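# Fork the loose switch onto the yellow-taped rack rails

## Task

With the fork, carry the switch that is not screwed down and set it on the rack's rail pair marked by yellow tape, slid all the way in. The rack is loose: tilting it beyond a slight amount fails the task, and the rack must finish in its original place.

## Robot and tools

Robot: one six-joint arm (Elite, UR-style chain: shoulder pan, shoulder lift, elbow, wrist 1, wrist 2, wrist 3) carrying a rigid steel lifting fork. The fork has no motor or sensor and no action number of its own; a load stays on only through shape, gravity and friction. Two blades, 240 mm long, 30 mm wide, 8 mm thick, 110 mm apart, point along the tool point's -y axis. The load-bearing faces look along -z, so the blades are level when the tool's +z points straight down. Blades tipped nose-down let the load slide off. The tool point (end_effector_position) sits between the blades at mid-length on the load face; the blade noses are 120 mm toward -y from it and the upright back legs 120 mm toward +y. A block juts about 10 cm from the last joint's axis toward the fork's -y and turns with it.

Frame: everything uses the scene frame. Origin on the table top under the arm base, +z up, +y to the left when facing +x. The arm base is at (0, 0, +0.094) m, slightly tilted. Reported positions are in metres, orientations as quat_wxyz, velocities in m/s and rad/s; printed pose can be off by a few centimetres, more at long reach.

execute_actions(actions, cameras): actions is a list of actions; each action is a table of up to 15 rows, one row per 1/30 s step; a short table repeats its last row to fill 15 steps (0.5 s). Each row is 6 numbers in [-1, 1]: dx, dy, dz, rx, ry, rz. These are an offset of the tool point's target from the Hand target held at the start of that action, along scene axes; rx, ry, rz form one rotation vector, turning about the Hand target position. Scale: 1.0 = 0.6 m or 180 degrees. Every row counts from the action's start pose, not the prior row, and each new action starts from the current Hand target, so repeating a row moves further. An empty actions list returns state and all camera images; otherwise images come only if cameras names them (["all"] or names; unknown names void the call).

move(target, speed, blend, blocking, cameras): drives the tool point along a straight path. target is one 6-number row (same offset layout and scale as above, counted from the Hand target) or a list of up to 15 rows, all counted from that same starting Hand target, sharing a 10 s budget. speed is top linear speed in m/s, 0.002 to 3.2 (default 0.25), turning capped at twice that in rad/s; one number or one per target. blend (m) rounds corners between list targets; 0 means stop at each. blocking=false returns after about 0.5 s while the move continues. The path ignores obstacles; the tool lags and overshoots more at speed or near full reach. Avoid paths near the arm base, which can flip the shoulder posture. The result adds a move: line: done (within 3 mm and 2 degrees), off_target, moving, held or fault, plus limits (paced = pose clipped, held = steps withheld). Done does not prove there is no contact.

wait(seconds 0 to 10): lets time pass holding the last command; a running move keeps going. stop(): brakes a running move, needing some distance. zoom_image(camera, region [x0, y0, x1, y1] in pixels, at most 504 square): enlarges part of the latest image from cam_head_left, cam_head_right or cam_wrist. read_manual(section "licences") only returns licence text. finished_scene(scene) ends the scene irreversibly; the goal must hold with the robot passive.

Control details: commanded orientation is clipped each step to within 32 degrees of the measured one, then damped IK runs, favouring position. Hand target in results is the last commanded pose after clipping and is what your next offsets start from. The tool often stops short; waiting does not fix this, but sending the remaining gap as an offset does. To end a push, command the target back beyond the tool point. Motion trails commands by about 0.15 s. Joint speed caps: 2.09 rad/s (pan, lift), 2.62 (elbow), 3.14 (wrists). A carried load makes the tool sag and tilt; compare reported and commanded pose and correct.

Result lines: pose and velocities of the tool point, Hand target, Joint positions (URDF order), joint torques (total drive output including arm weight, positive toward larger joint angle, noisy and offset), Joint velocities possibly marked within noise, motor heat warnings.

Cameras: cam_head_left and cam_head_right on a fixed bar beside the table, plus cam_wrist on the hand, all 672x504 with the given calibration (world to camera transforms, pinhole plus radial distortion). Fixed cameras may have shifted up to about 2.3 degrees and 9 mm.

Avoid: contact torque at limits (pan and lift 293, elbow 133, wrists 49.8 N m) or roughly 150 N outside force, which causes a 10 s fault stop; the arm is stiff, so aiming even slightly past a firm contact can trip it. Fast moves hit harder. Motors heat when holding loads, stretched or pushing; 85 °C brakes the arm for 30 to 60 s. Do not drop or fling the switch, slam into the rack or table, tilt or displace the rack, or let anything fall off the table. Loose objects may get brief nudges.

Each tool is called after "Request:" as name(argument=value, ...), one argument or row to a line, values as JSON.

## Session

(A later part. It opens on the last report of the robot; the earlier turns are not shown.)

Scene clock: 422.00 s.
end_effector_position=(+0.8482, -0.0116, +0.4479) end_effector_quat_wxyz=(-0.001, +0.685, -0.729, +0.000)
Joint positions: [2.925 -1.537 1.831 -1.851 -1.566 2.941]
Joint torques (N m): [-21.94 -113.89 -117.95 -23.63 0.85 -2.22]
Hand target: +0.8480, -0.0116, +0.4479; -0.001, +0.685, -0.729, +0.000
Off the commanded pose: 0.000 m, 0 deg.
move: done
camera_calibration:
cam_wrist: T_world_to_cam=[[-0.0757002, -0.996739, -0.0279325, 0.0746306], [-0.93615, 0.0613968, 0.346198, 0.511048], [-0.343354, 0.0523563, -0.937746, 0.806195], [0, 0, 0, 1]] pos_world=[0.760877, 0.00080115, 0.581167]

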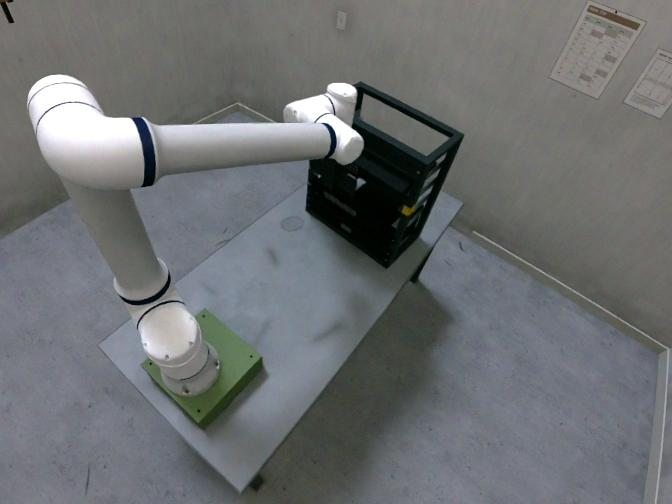

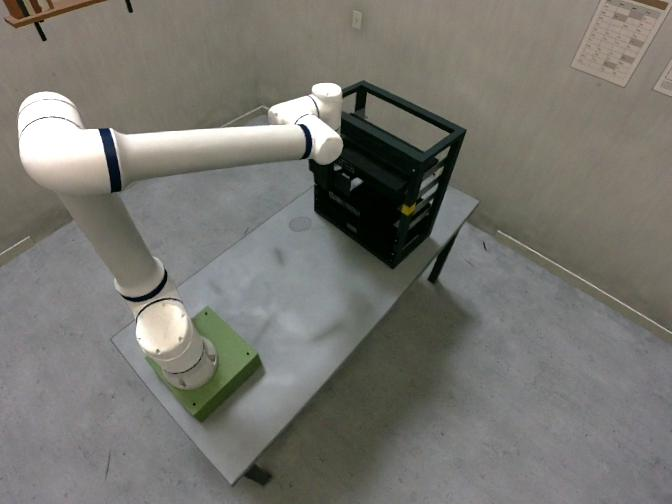

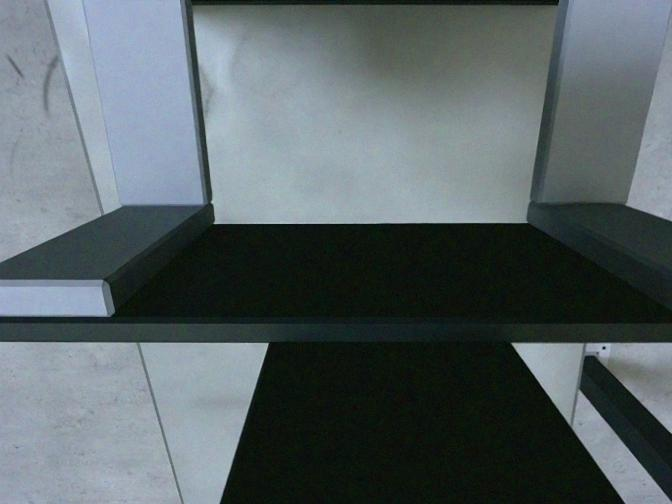

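Request:
move(
  target=[-0.4, 0.0315, 0, 0, 0, 0],
  speed=0.12,
  cameras=["all"],
)

Request:
zoom_image(
  camera="cam_head_left",
  region=[240, 80, 450, 280],
)

Request:
zoom_image(
  camera="cam_head_right",
  region=[240, 80, 450, 280],
)

Scene clock: 428.03 s.
end_effector_position=(+0.6082, +0.0073, +0.4479) end_effector_quat_wxyz=(-0.001, +0.685, -0.729, +0.000)
Joint positions: [2.824 -1.981 2.177 -1.753 -1.568 2.841]
Joint torques (N m): [-24.03 -58.42 -120.95 -18.2 3.67 -2.32]
Hand target: +0.6080, +0.0073, +0.4479; -0.001, +0.685, -0.729, +0.000
Off the commanded pose: 0.000 m, 0 deg.
move: done
camera_calibration:
cam_wrist: T_world_to_cam=[[-0.0757002, -0.996739, -0.0279325, 0.0753009], [-0.93615, 0.0613968, 0.346198, 0.285211], [-0.343354, 0.0523563, -0.937746, 0.722801], [0, 0, 0, 1]] pos_world=[0.520877, 0.0197011, 0.581167]

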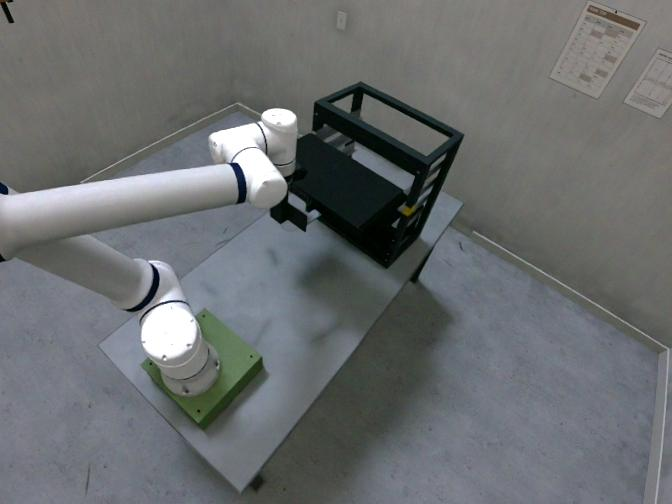

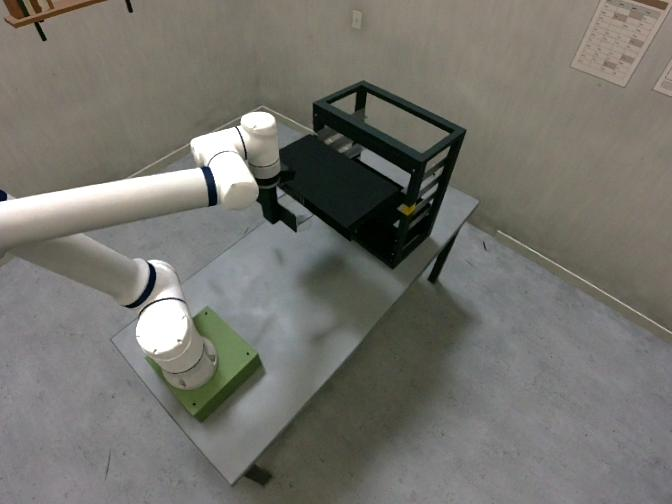

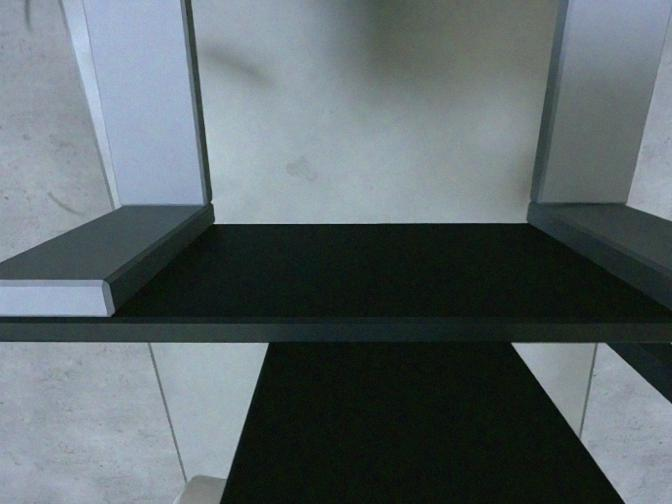

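Scaled by 2.400.

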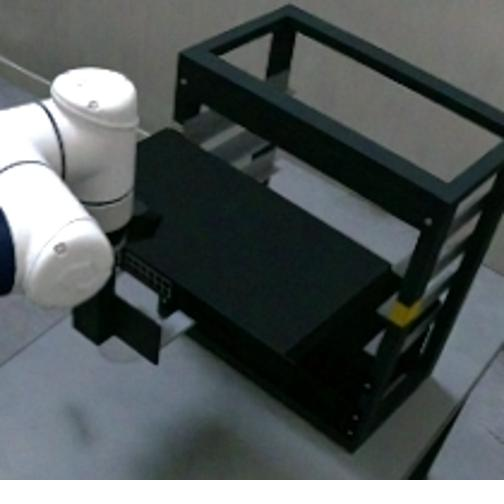

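Scaled by 2.400.

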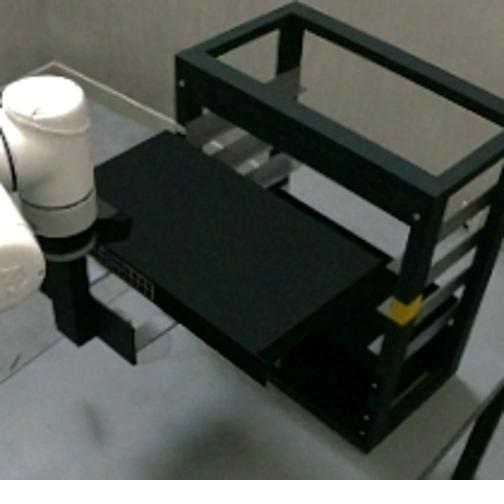

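Request:
move(
  target=[0, 0, -0.1482, 0, 0, 0],
  speed=0.1,
  cameras=["all"],
)

Request:
zoom_image(
  camera="cam_head_left",
  region=[280, 120, 440, 280],
)

Request:
zoom_image(
  camera="cam_head_right",
  region=[280, 100, 440, 260],
)

Scene clock: 441.33 s.
end_effector_position=(+0.6080, +0.0073, +0.3592) end_effector_quat_wxyz=(-0.001, +0.685, -0.729, +0.000)
Joint positions: [2.824 -1.931 2.311 -1.936 -1.568 2.841]
Joint torques (N m): [10.32 -32.54 -114.98 -23.58 2.58 3.34]
Hand target: +0.6080, +0.0073, +0.3590; -0.001, +0.685, -0.729, +0.000
Off the commanded pose: 0.000 m, 0 deg.
move: done
camera_calibration:
cam_wrist: T_world_to_cam=[[-0.0756999, -0.996739, -0.0279402, 0.0728117], [-0.936183, 0.0613988, 0.34611, 0.315792], [-0.343265, 0.0523576, -0.937778, 0.639524], [0, 0, 0, 1]] pos_world=[0.520677, 0.0197011, 0.492467]

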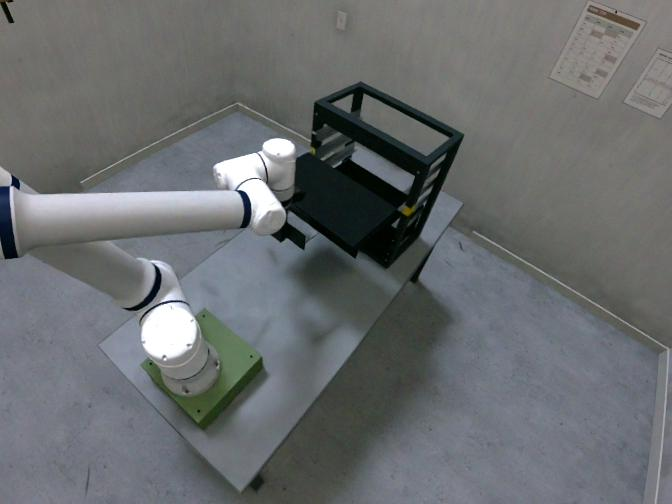

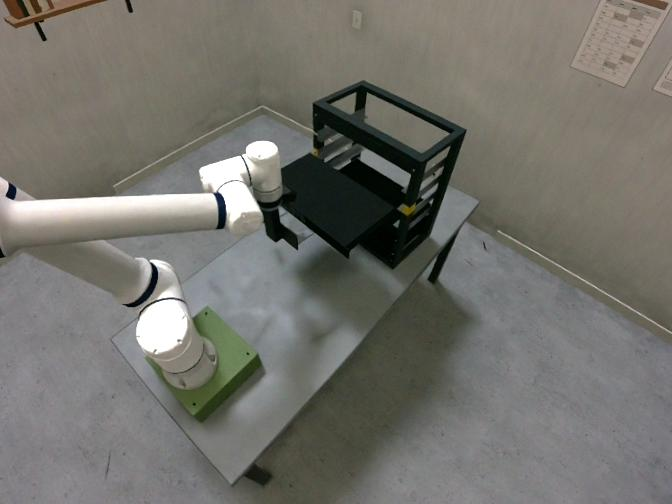

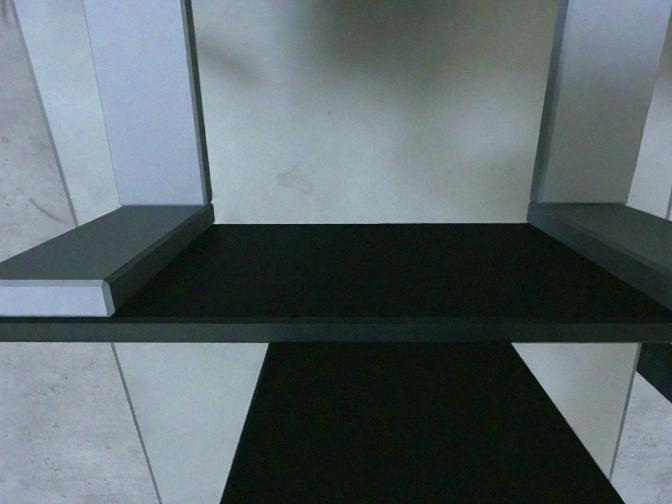

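Scaled by 3.150.

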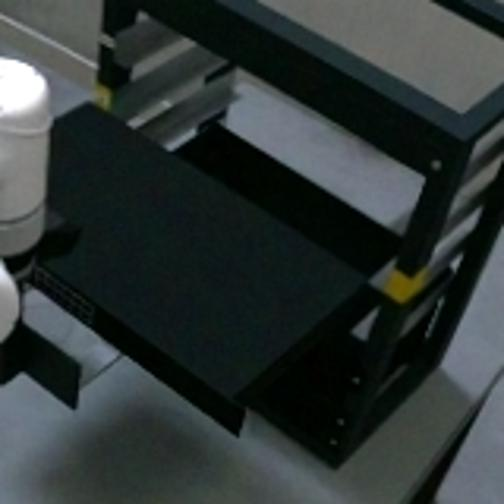

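Scaled by 3.150.

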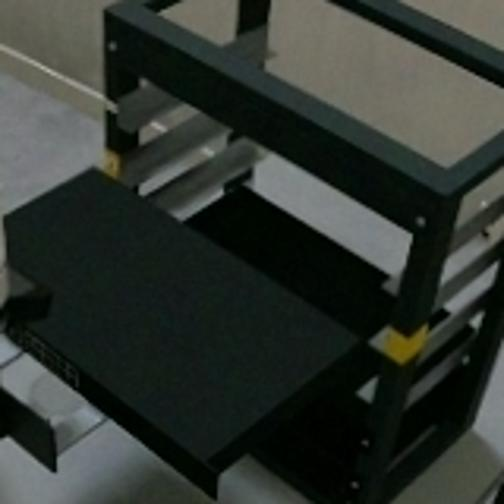

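Request:
zoom_image(
  camera="cam_head_right",
  region=[375, 180, 435, 240],
)

Request:
zoom_image(
  camera="cam_head_right",
  region=[295, 125, 355, 185],
)

Request:
zoom_image(
  camera="cam_head_left",
  region=[375, 180, 435, 240],
)

Request:
zoom_image(
  camera="cam_head_left",
  region=[290, 125, 350, 185],
)

Scaled by 8.400.

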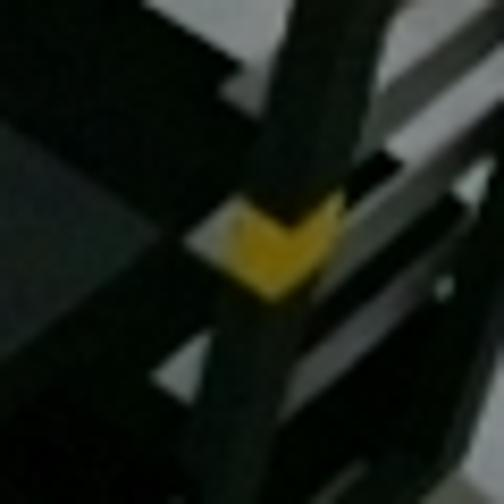

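Scaled by 8.400.

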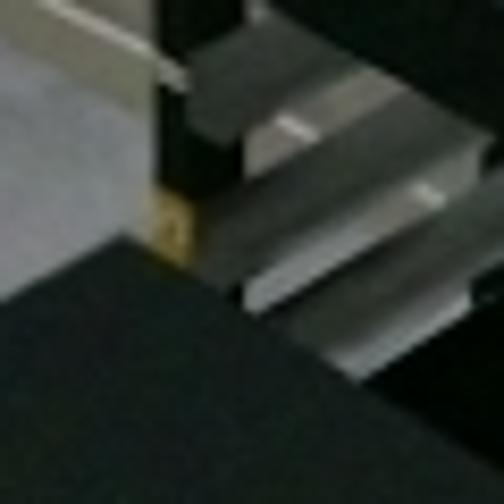

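Scaled by 8.400.

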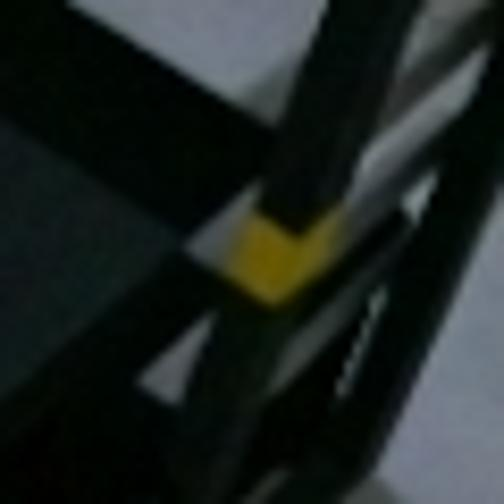

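Scaled by 8.400.

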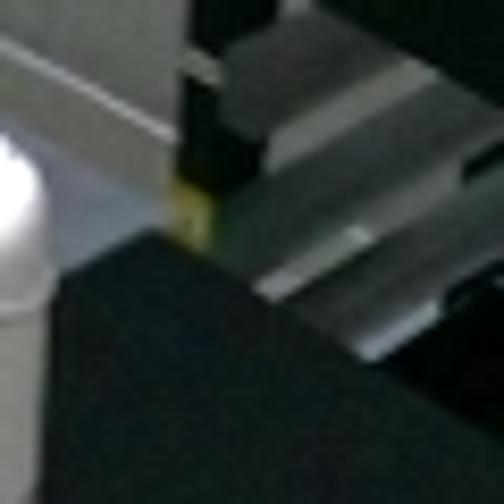

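Request:
zoom_image(
  camera="cam_head_right",
  region=[320, 220, 380, 280],
)

Request:
zoom_image(
  camera="cam_head_left",
  region=[330, 215, 390, 275],
)

Scaled by 8.400.

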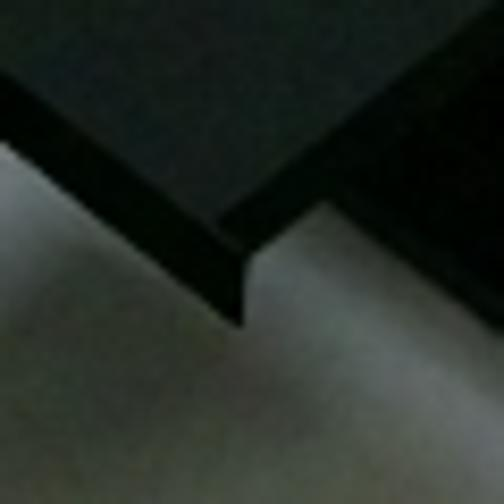

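Scaled by 8.400.

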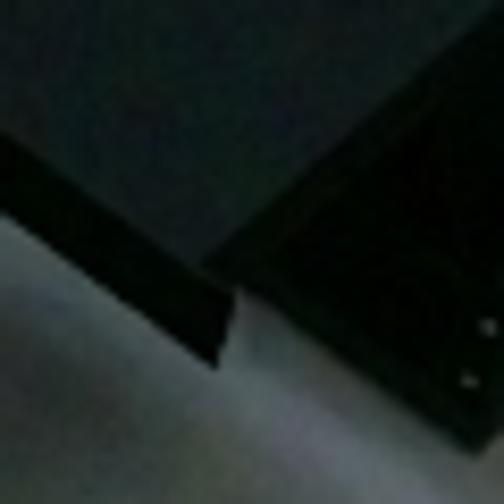

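Request:
move(
  target=[0.125, -0.0092, 0, 0, 0, 0],
  speed=0.08,
  cameras=["all"],
)

Request:
zoom_image(
  camera="cam_head_right",
  region=[375, 180, 435, 240],
)

Request:
zoom_image(
  camera="cam_head_right",
  region=[295, 125, 355, 185],
)

Request:
zoom_image(
  camera="cam_head_left",
  region=[375, 180, 435, 240],
)

Request:
zoom_image(
  camera="cam_head_left",
  region=[290, 125, 350, 185],
)

Scene clock: 558.77 s.
end_effector_position=(+0.6828, +0.0018, +0.3590) end_effector_quat_wxyz=(-0.001, +0.685, -0.729, +0.000)
Joint positions: [2.867 -1.775 2.209 -1.99 -1.567 2.883]
Joint torques (N m): [10.57 -49.27 -137.07 -23.76 1.67 3.49]
Hand target: +0.6830, +0.0018, +0.3590; -0.001, +0.685, -0.729, +0.000
Off the commanded pose: 0.000 m, 0 deg.
move: done
camera_calibration:
cam_wrist: T_world_to_cam=[[-0.0757332, -0.996734, -0.028034, 0.0730522], [-0.936181, 0.0613975, 0.346115, 0.386221], [-0.343264, 0.0524574, -0.937773, 0.665295], [0, 0, 0, 1]] pos_world=[0.595477, 0.014201, 0.492267]

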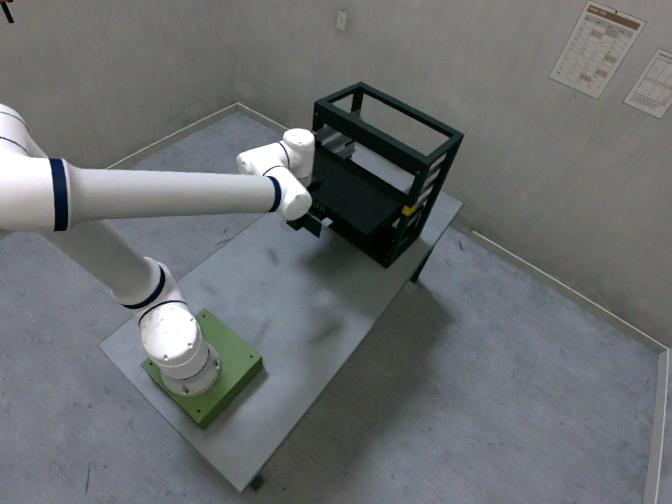

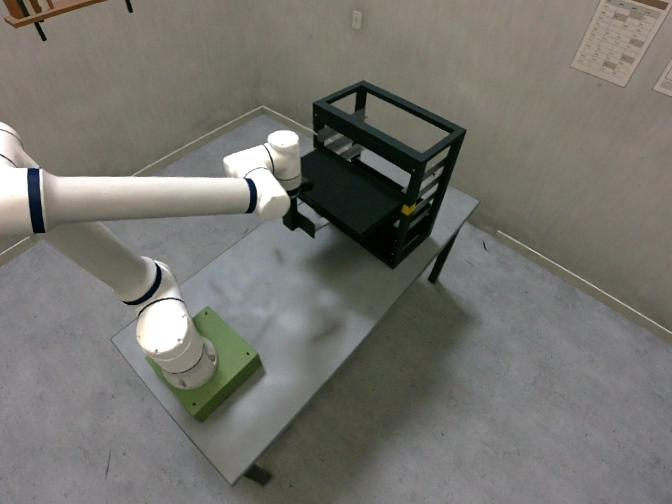

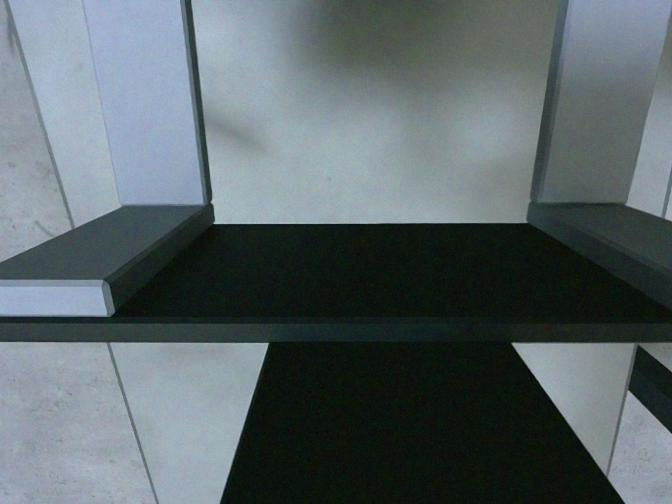

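Scaled by 8.400.

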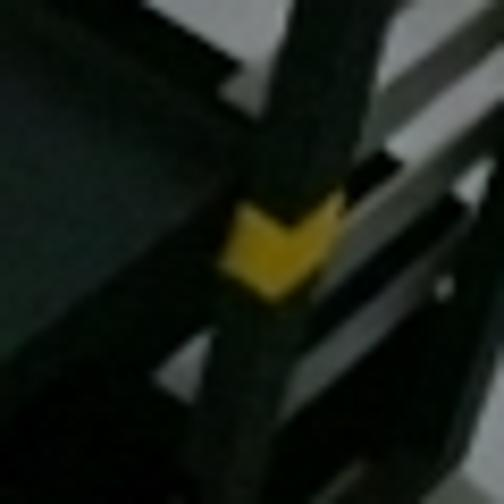

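Scaled by 8.400.

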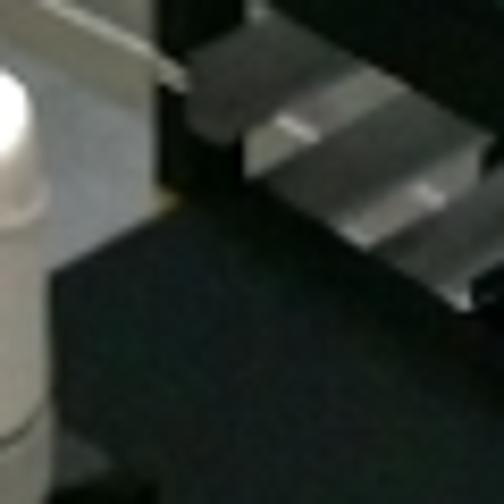

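Scaled by 8.400.

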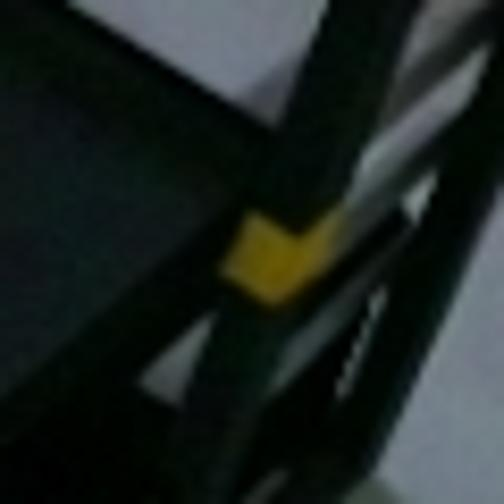

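Scaled by 8.400.

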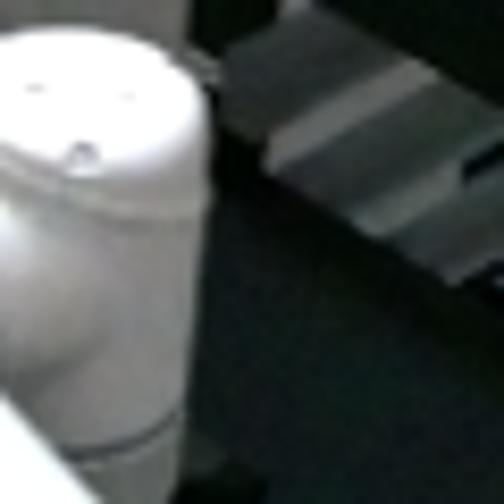

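Request:
move(
  target=[0.15, -0.0090, 0, 0, 0, 0],
  speed=0.08,
  cameras=["cam_head_left", "cam_head_right"],
)

Request:
zoom_image(
  camera="cam_head_right",
  region=[290, 130, 430, 270],
)

Request:
zoom_image(
  camera="cam_head_left",
  region=[290, 130, 430, 270],
)

Scene clock: 571.37 s.
end_effector_position=(+0.7728, -0.0036, +0.3590) end_effector_quat_wxyz=(-0.001, +0.685, -0.729, +0.000)
Joint positions: [2.905 -1.61 2.069 -2.016 -1.566 2.922]
Joint torques (N m): [8.67 -69.83 -136.49 -23.7 1.66 3.34]
Hand target: +0.7730, -0.0036, +0.3590; -0.001, +0.685, -0.729, +0.000
Off the commanded pose: 0.000 m, 0 deg.
move: done
Images, in order (width x height): cam_head_left 672x504, cam_head_right 672x504.

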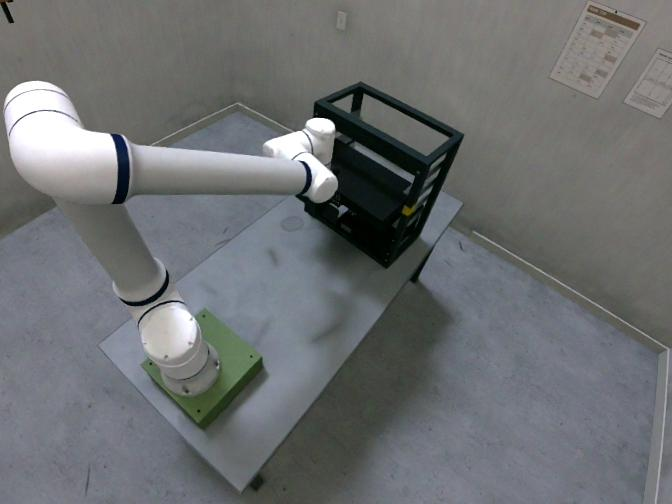

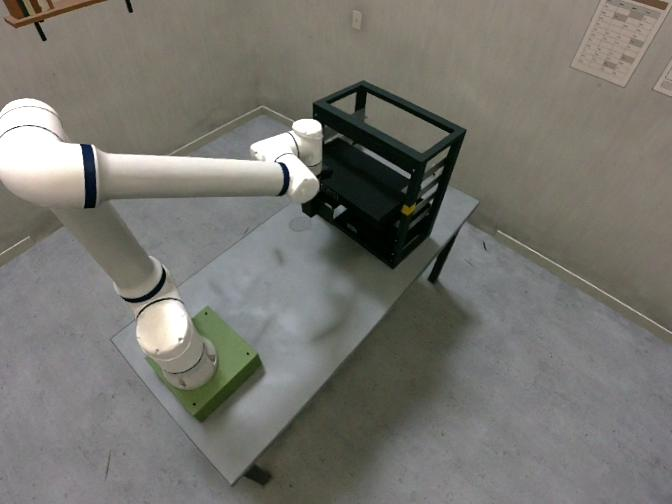

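Scaled by 3.600.

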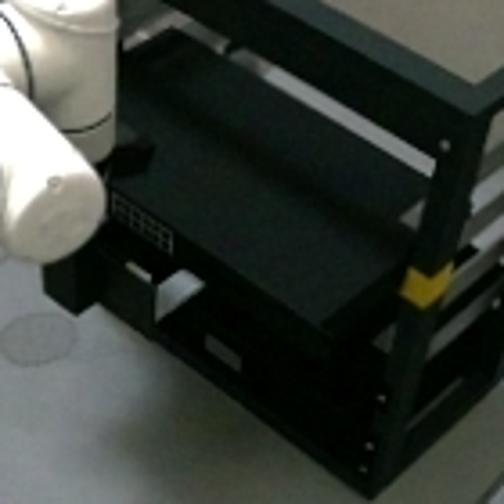

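Scaled by 3.600.

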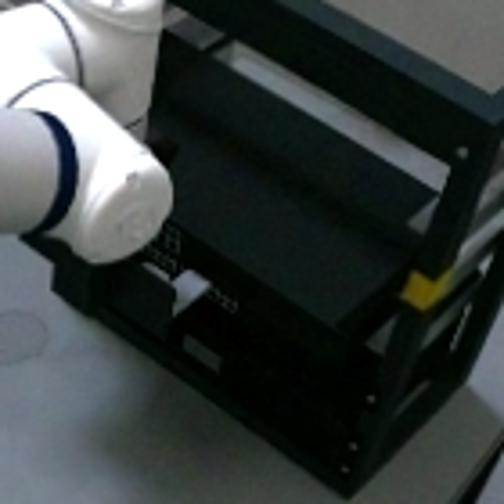

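Request:
move(
  target=[0.1583, -0.0133, 0, 0, 0, 0],
  speed=0.08,
  cameras=["all"],
)

Request:
zoom_image(
  camera="cam_head_right",
  region=[290, 110, 430, 250],
)

Request:
zoom_image(
  camera="cam_head_left",
  region=[290, 110, 430, 250],
)

Scene clock: 577.47 s.
end_effector_position=(+0.8678, -0.0116, +0.3590) end_effector_quat_wxyz=(-0.001, +0.685, -0.729, +0.000)
Joint positions: [2.932 -1.452 1.906 -2.011 -1.566 2.949]
Joint torques (N m): [9.07 -91.73 -136.39 -18.64 1.86 3.19]
Hand target: +0.8680, -0.0116, +0.3590; -0.001, +0.685, -0.729, +0.000
Off the commanded pose: 0.000 m, 0 deg.
move: done
camera_calibration:
cam_wrist: T_world_to_cam=[[-0.0757332, -0.996734, -0.028034, 0.0738063], [-0.936181, 0.0613975, 0.346115, 0.560231], [-0.343264, 0.0524574, -0.937773, 0.729497], [0, 0, 0, 1]] pos_world=[0.780477, 0.000900995, 0.492267]

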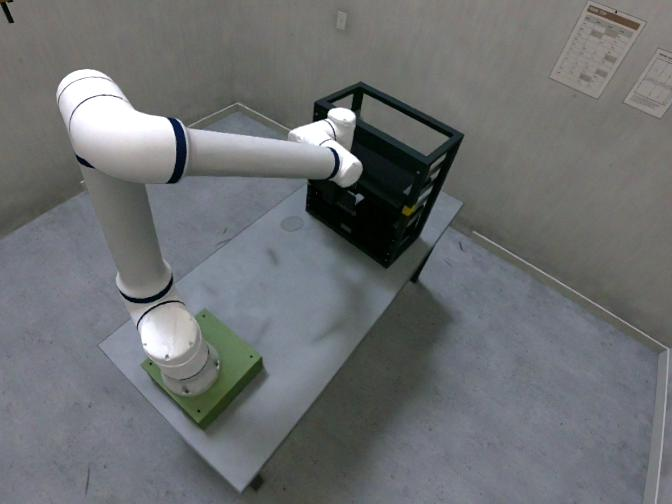

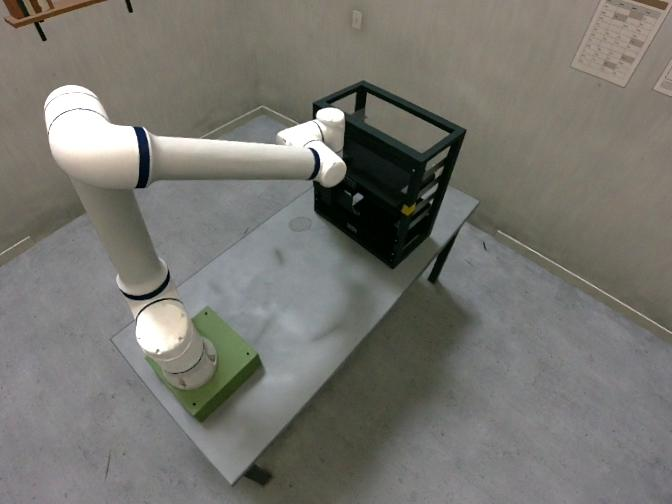

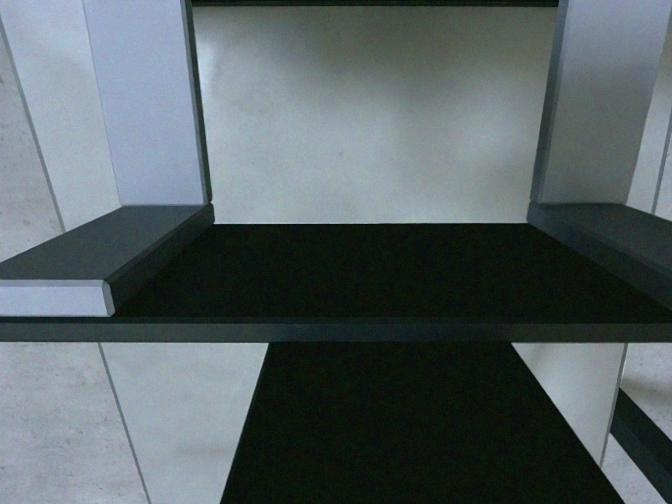

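Scaled by 3.600.

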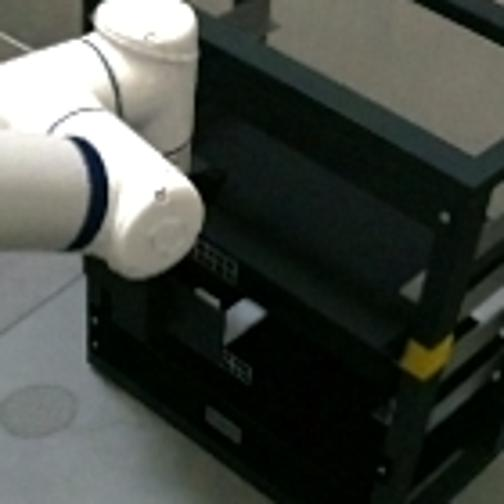

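Scaled by 3.600.

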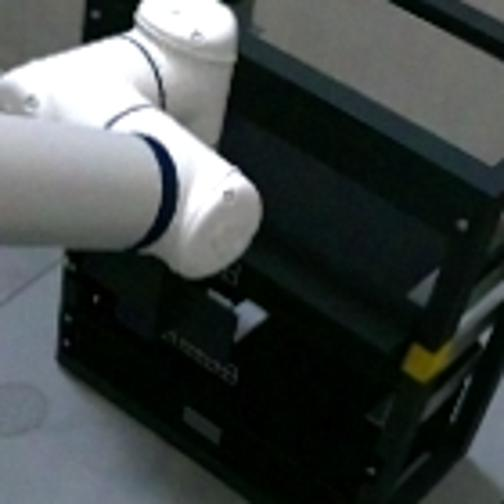

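Request:
move(
  target=[0.0658, -0.0052, 0, 0, 0, 0],
  speed=0.04,
  cameras=["all"],
)

Request:
zoom_image(
  camera="cam_head_right",
  region=[290, 110, 430, 250],
)

Request:
zoom_image(
  camera="cam_wrist",
  region=[180, 0, 560, 100],
)

Scene clock: 584.07 s.
end_effector_position=(+0.9073, -0.0147, +0.3590) end_effector_quat_wxyz=(-0.001, +0.685, -0.729, +0.000)
Joint positions: [2.942 -1.389 1.833 -2.001 -1.566 2.958]
Joint torques (N m): [9.09 -99.68 -137.54 -18.6 2.73 3.28]
Hand target: +0.9075, -0.0147, +0.3590; -0.001, +0.685, -0.729, +0.000
Off the commanded pose: 0.000 m, 0 deg.
move: done
camera_calibration:
cam_wrist: T_world_to_cam=[[-0.0757332, -0.996734, -0.028034, 0.0736082], [-0.936181, 0.0613975, 0.346115, 0.597407], [-0.343264, 0.0524574, -0.937773, 0.743223], [0, 0, 0, 1]] pos_world=[0.819977, -0.00229901, 0.492267]

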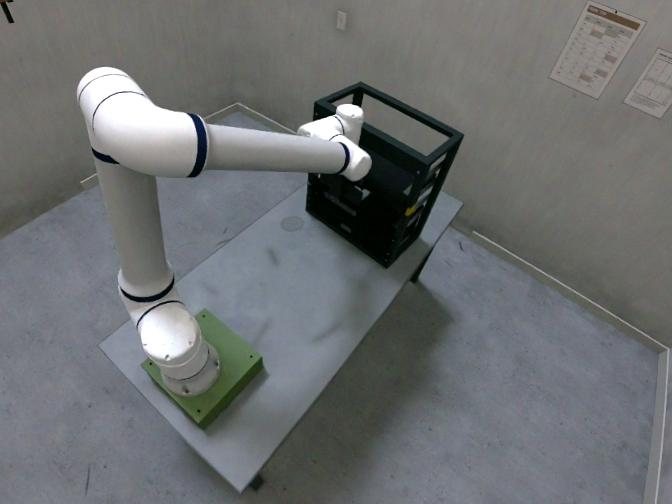

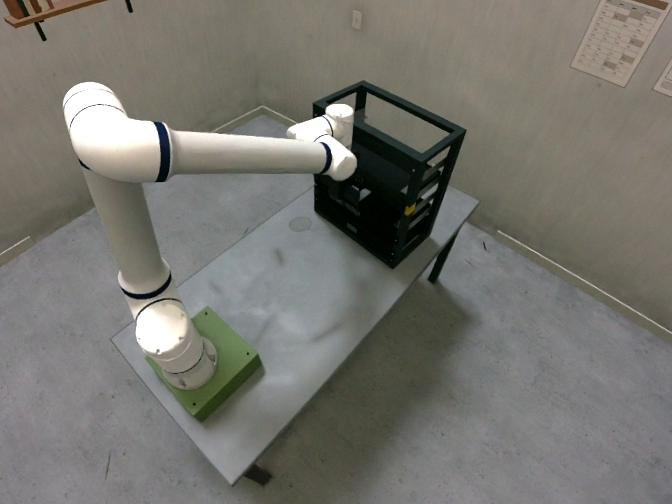

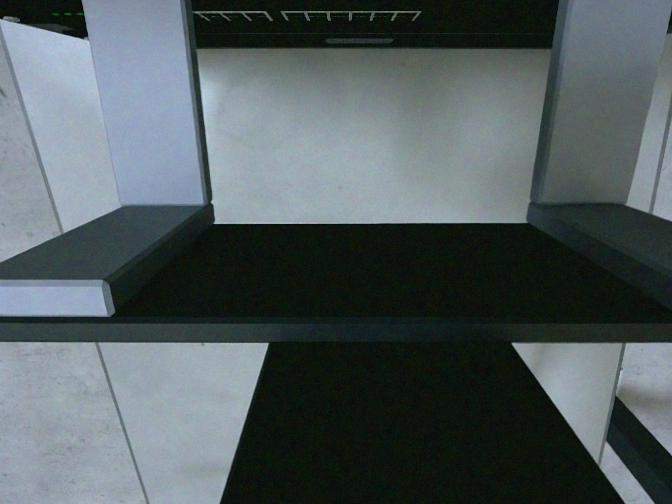

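Scaled by 3.600.

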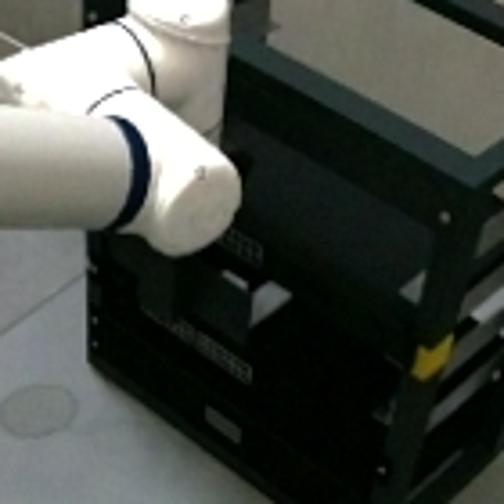

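Scaled by 1.326.

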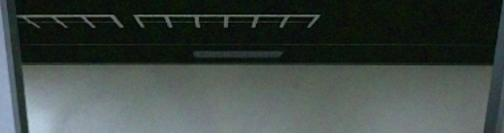

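Request:
move(
  target=[0, 0, -0.01, 0, 0, 0],
  speed=0.02,
)

Request:
move(
  target=[0, 0, -0.005, 0, 0, 0],
  speed=0.015,
)

Request:
move(
  target=[0, 0, -0.005, 0, 0, 0],
  speed=0.015,
)

Request:
move(
  target=[0, 0, -0.005, 0, 0, 0],
  speed=0.015,
)

Scene clock: 589.30 s.
end_effector_position=(+0.9075, -0.0147, +0.3532) end_effector_quat_wxyz=(-0.001, +0.685, -0.729, +0.000)
Joint positions: [2.942 -1.384 1.839 -2.011 -1.566 2.958]
Joint torques (N m): [9.62 -100.05 -112.21 -23.91 0.89 3.52]
Hand target: +0.9075, -0.0147, +0.3530; -0.001, +0.685, -0.729, +0.000
Off the commanded pose: 0.000 m, 0 deg.
move: done

Scene clock: 590.00 s.
end_effector_position=(+0.9075, -0.0147, +0.3502) end_effector_quat_wxyz=(-0.001, +0.685, -0.729, +0.000)
Joint positions: [2.942 -1.382 1.842 -2.017 -1.566 2.958]
Joint torques (N m): [5.36 -79.6 -85.25 -13.08 0.83 2.53]
Hand target: +0.9075, -0.0147, +0.3500; -0.001, +0.685, -0.729, +0.000
Off the commanded pose: 0.000 m, 0 deg.
move: done

Scene clock: 590.70 s.
end_effector_position=(+0.9075, -0.0147, +0.3471) end_effector_quat_wxyz=(-0.001, +0.685, -0.729, +0.000)
Joint positions: [2.942 -1.38 1.845 -2.022 -1.566 2.958]
Joint torques (N m): [7.54 -65.46 -69.8 -10.22 1.04 2.56]
Hand target: +0.9075, -0.0147, +0.3470; -0.001, +0.685, -0.729, +0.000
Off the commanded pose: 0.000 m, 0 deg.
move: done

Scene clock: 591.40 s.
end_effector_position=(+0.9075, -0.0147, +0.3441) end_effector_quat_wxyz=(-0.001, +0.685, -0.729, +0.000)
Joint positions: [2.942 -1.378 1.849 -2.027 -1.566 2.958]
Joint torques (N m): [9.7 -64.03 -69.34 -10.25 0.86 3.12]
Hand target: +0.9075, -0.0147, +0.3440; -0.001, +0.685, -0.729, +0.000
Off the commanded pose: 0.000 m, 0 deg.
move: done

Request:
move(
  target=[
    [0, 0, 0.0175, 0, 0, 0],
    [0.0075, -0.0006, 0.0175, 0, 0, 0],
    [0.0075, -0.0006, -0.0167, 0, 0, 0],
  ],
  speed=[0.02, 0.015, 0.025],
)

Scene clock: 608.57 s.
end_effector_position=(+0.9120, -0.0151, +0.3342) end_effector_quat_wxyz=(-0.001, +0.685, -0.729, +0.000)
Joint positions: [2.943 -1.363 1.85 -2.044 -1.566 2.959]
Joint torques (N m): [9.39 -65.87 -69.57 -10.38 -1.17 3.24]
Hand target: +0.9120, -0.0151, +0.3340; -0.001, +0.685, -0.729, +0.000
Off the commanded pose: 0.000 m, 0 deg.
move: done

Request:
move(
  target=[
    [-0.5, 0.0393, 0, 0, 0, 0],
    [-0.52, 0.0252, 0.2767, -0.01615, -0.4998, 0.01615],
  ],
  speed=[0.2, 0.5],
  blend=[0.02, 0],
  cameras=["all"],
)

Request:
zoom_image(
  camera="cam_wrist",
  region=[180, 0, 430, 240],
)

Request:
zoom_image(
  camera="cam_head_right",
  region=[290, 70, 480, 280],
)

Request:
zoom_image(
  camera="cam_head_left",
  region=[290, 70, 480, 280],
)

Scene clock: 625.87 s.
end_effector_position=(+0.6011, +0.0049, +0.4425) end_effector_quat_wxyz=(-0.326, +0.625, -0.633, +0.318)
Joint positions: [2.509 -1.903 2.848 -3.322 -1.033 2.712]
Joint torques (N m): [10.09 -21.11 -73.04 -7.51 0.58 -2.31]
Hand target: +0.6011, +0.0049, +0.4425; -0.326, +0.626, -0.633, +0.318 (not the last commanded pose)
Off the commanded pose: 0.058 m, 36 deg.
led back after a hold: the arm was led back toward your command in small steps, so it may still be short of it.
move: held (a check stopped the path); path passed 1 of 2 targets; limits=held
pose unreachable: on one or more control steps of this call, first in action 0 (counted from 0), an arm could not follow its commanded pose, so it was not sent that pose on those steps. It may still have moved: this result reports where it is.
cause: moving toward the commanded pose would bring two parts of the arm too close to each other (joints 3 (elbow) and 4 (wrist 1) lie between them).
camera_calibration:
cam_wrist: T_world_to_cam=[[0.00955837, -0.999111, -0.0410641, 0.0267572], [-0.829141, 0.0150363, -0.558837, 0.616973], [0.558957, 0.0393895, -0.82826, 0.124654], [0, 0, 0, 1]] pos_world=[0.441626, 0.0125464, 0.449132]

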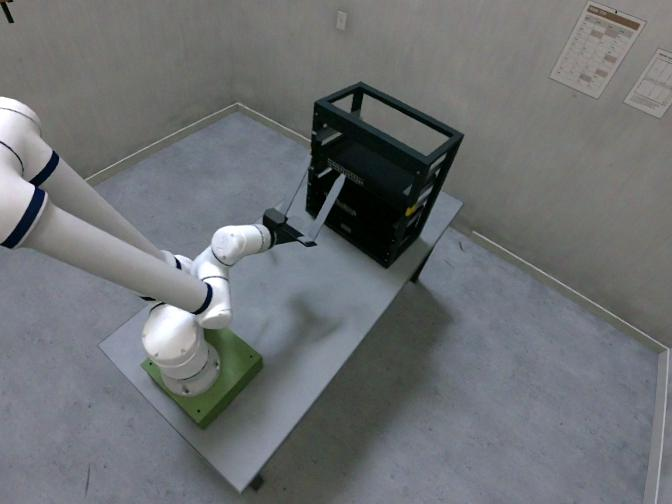

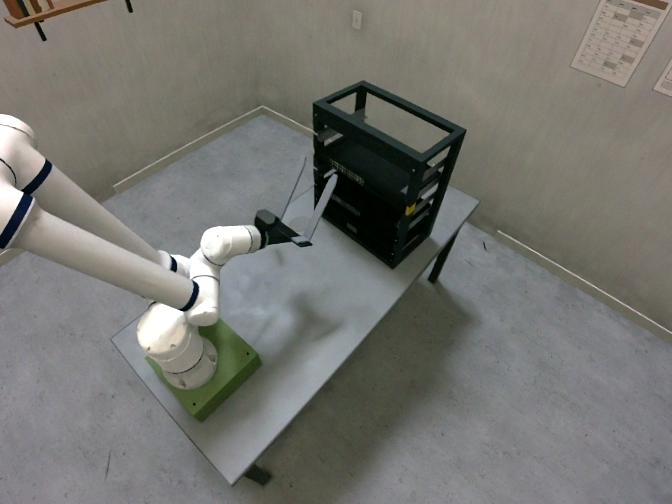

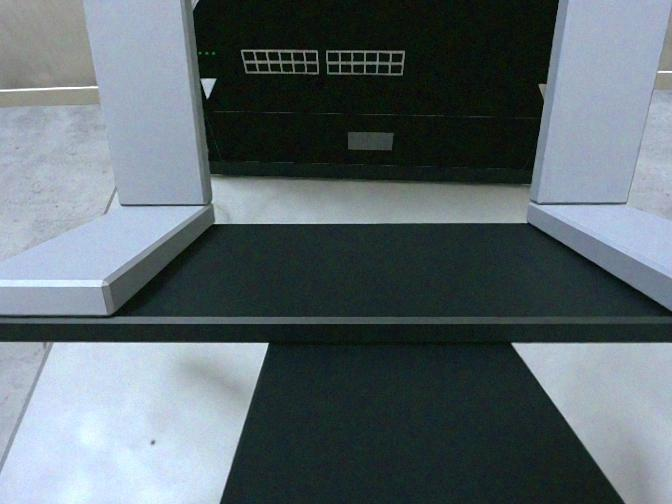

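Scaled by 2.016.

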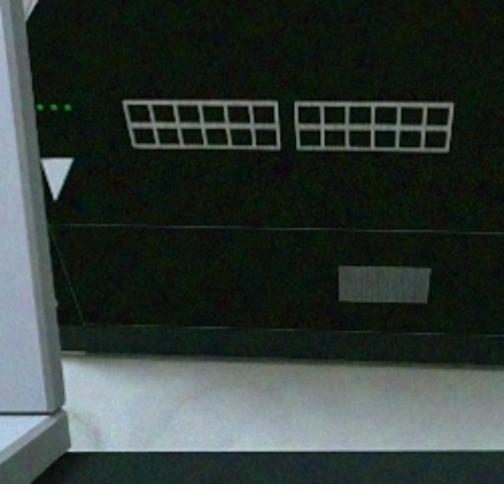

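Scaled by 2.400.

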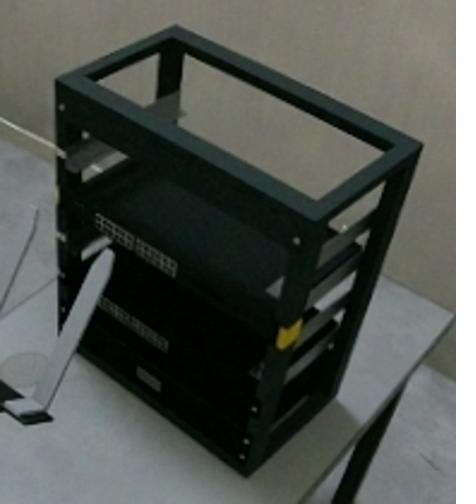

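Scaled by 2.400.

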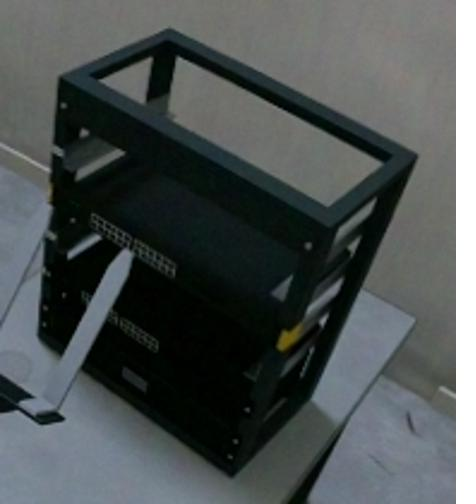

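Request:
zoom_image(
  camera="cam_head_right",
  region=[370, 180, 430, 240],
)

Request:
zoom_image(
  camera="cam_head_right",
  region=[305, 120, 365, 180],
)

Scaled by 8.400.

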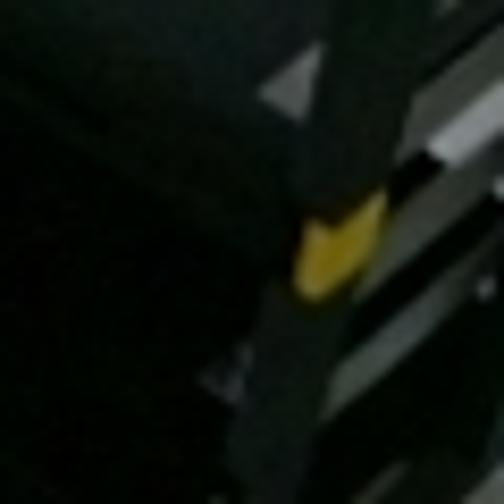

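Scaled by 8.400.

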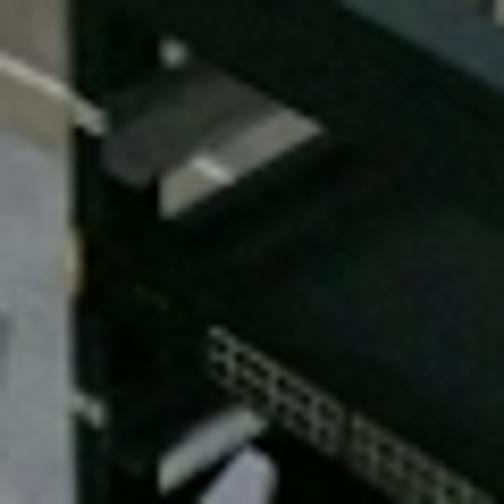

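Request:
move(
  target=[0.0982, -0.3682, 0.1458, -0.0049, -0.199, 0],
  speed=0.4,
  cameras=["cam_wrist"],
)

Request:
zoom_image(
  camera="cam_wrist",
  region=[330, 100, 490, 260],
)

Scene clock: 667.13 s.
end_effector_position=(+0.6600, -0.2160, +0.5300) end_effector_quat_wxyz=(+0.500, -0.500, +0.500, -0.500)
Joint positions: [2.225 -1.053 2.479 -4.546 -0.608 3.131]
Joint torques (N m): [10.33 -49.81 -30.19 -6.45 -2.31 3.28]
Hand target: +0.6600, -0.2161, +0.5300; +0.500, -0.500, +0.500, -0.500
Off the commanded pose: 0.000 m, 0 deg.
move: done
camera_calibration:
cam_wrist: T_world_to_cam=[[0.0271637, -0.999543, -0.0132406, -0.217292], [-0.345593, 0.00303852, -0.93838, 0.59738], [0.937991, 0.0300657, -0.345352, -0.335161], [0, 0, 0, 1]] pos_world=[0.52673, -0.208932, 0.441943]
Images, in order (width x height): cam_wrist 672x504.

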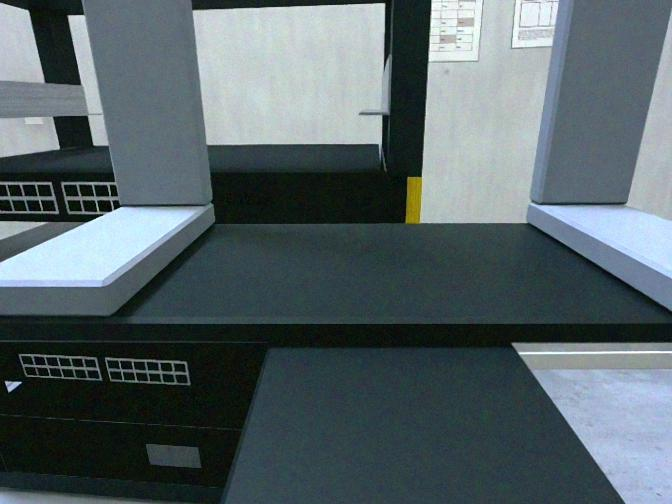

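Scaled by 3.150.

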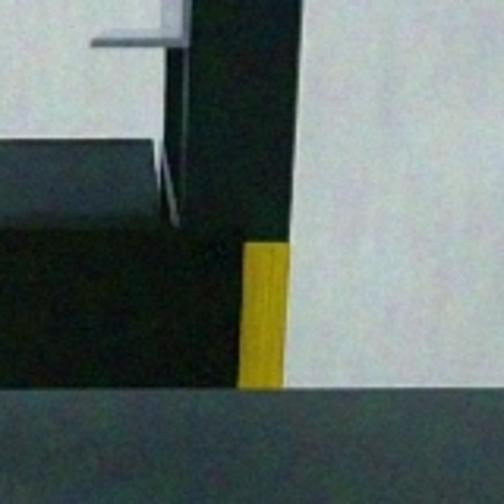

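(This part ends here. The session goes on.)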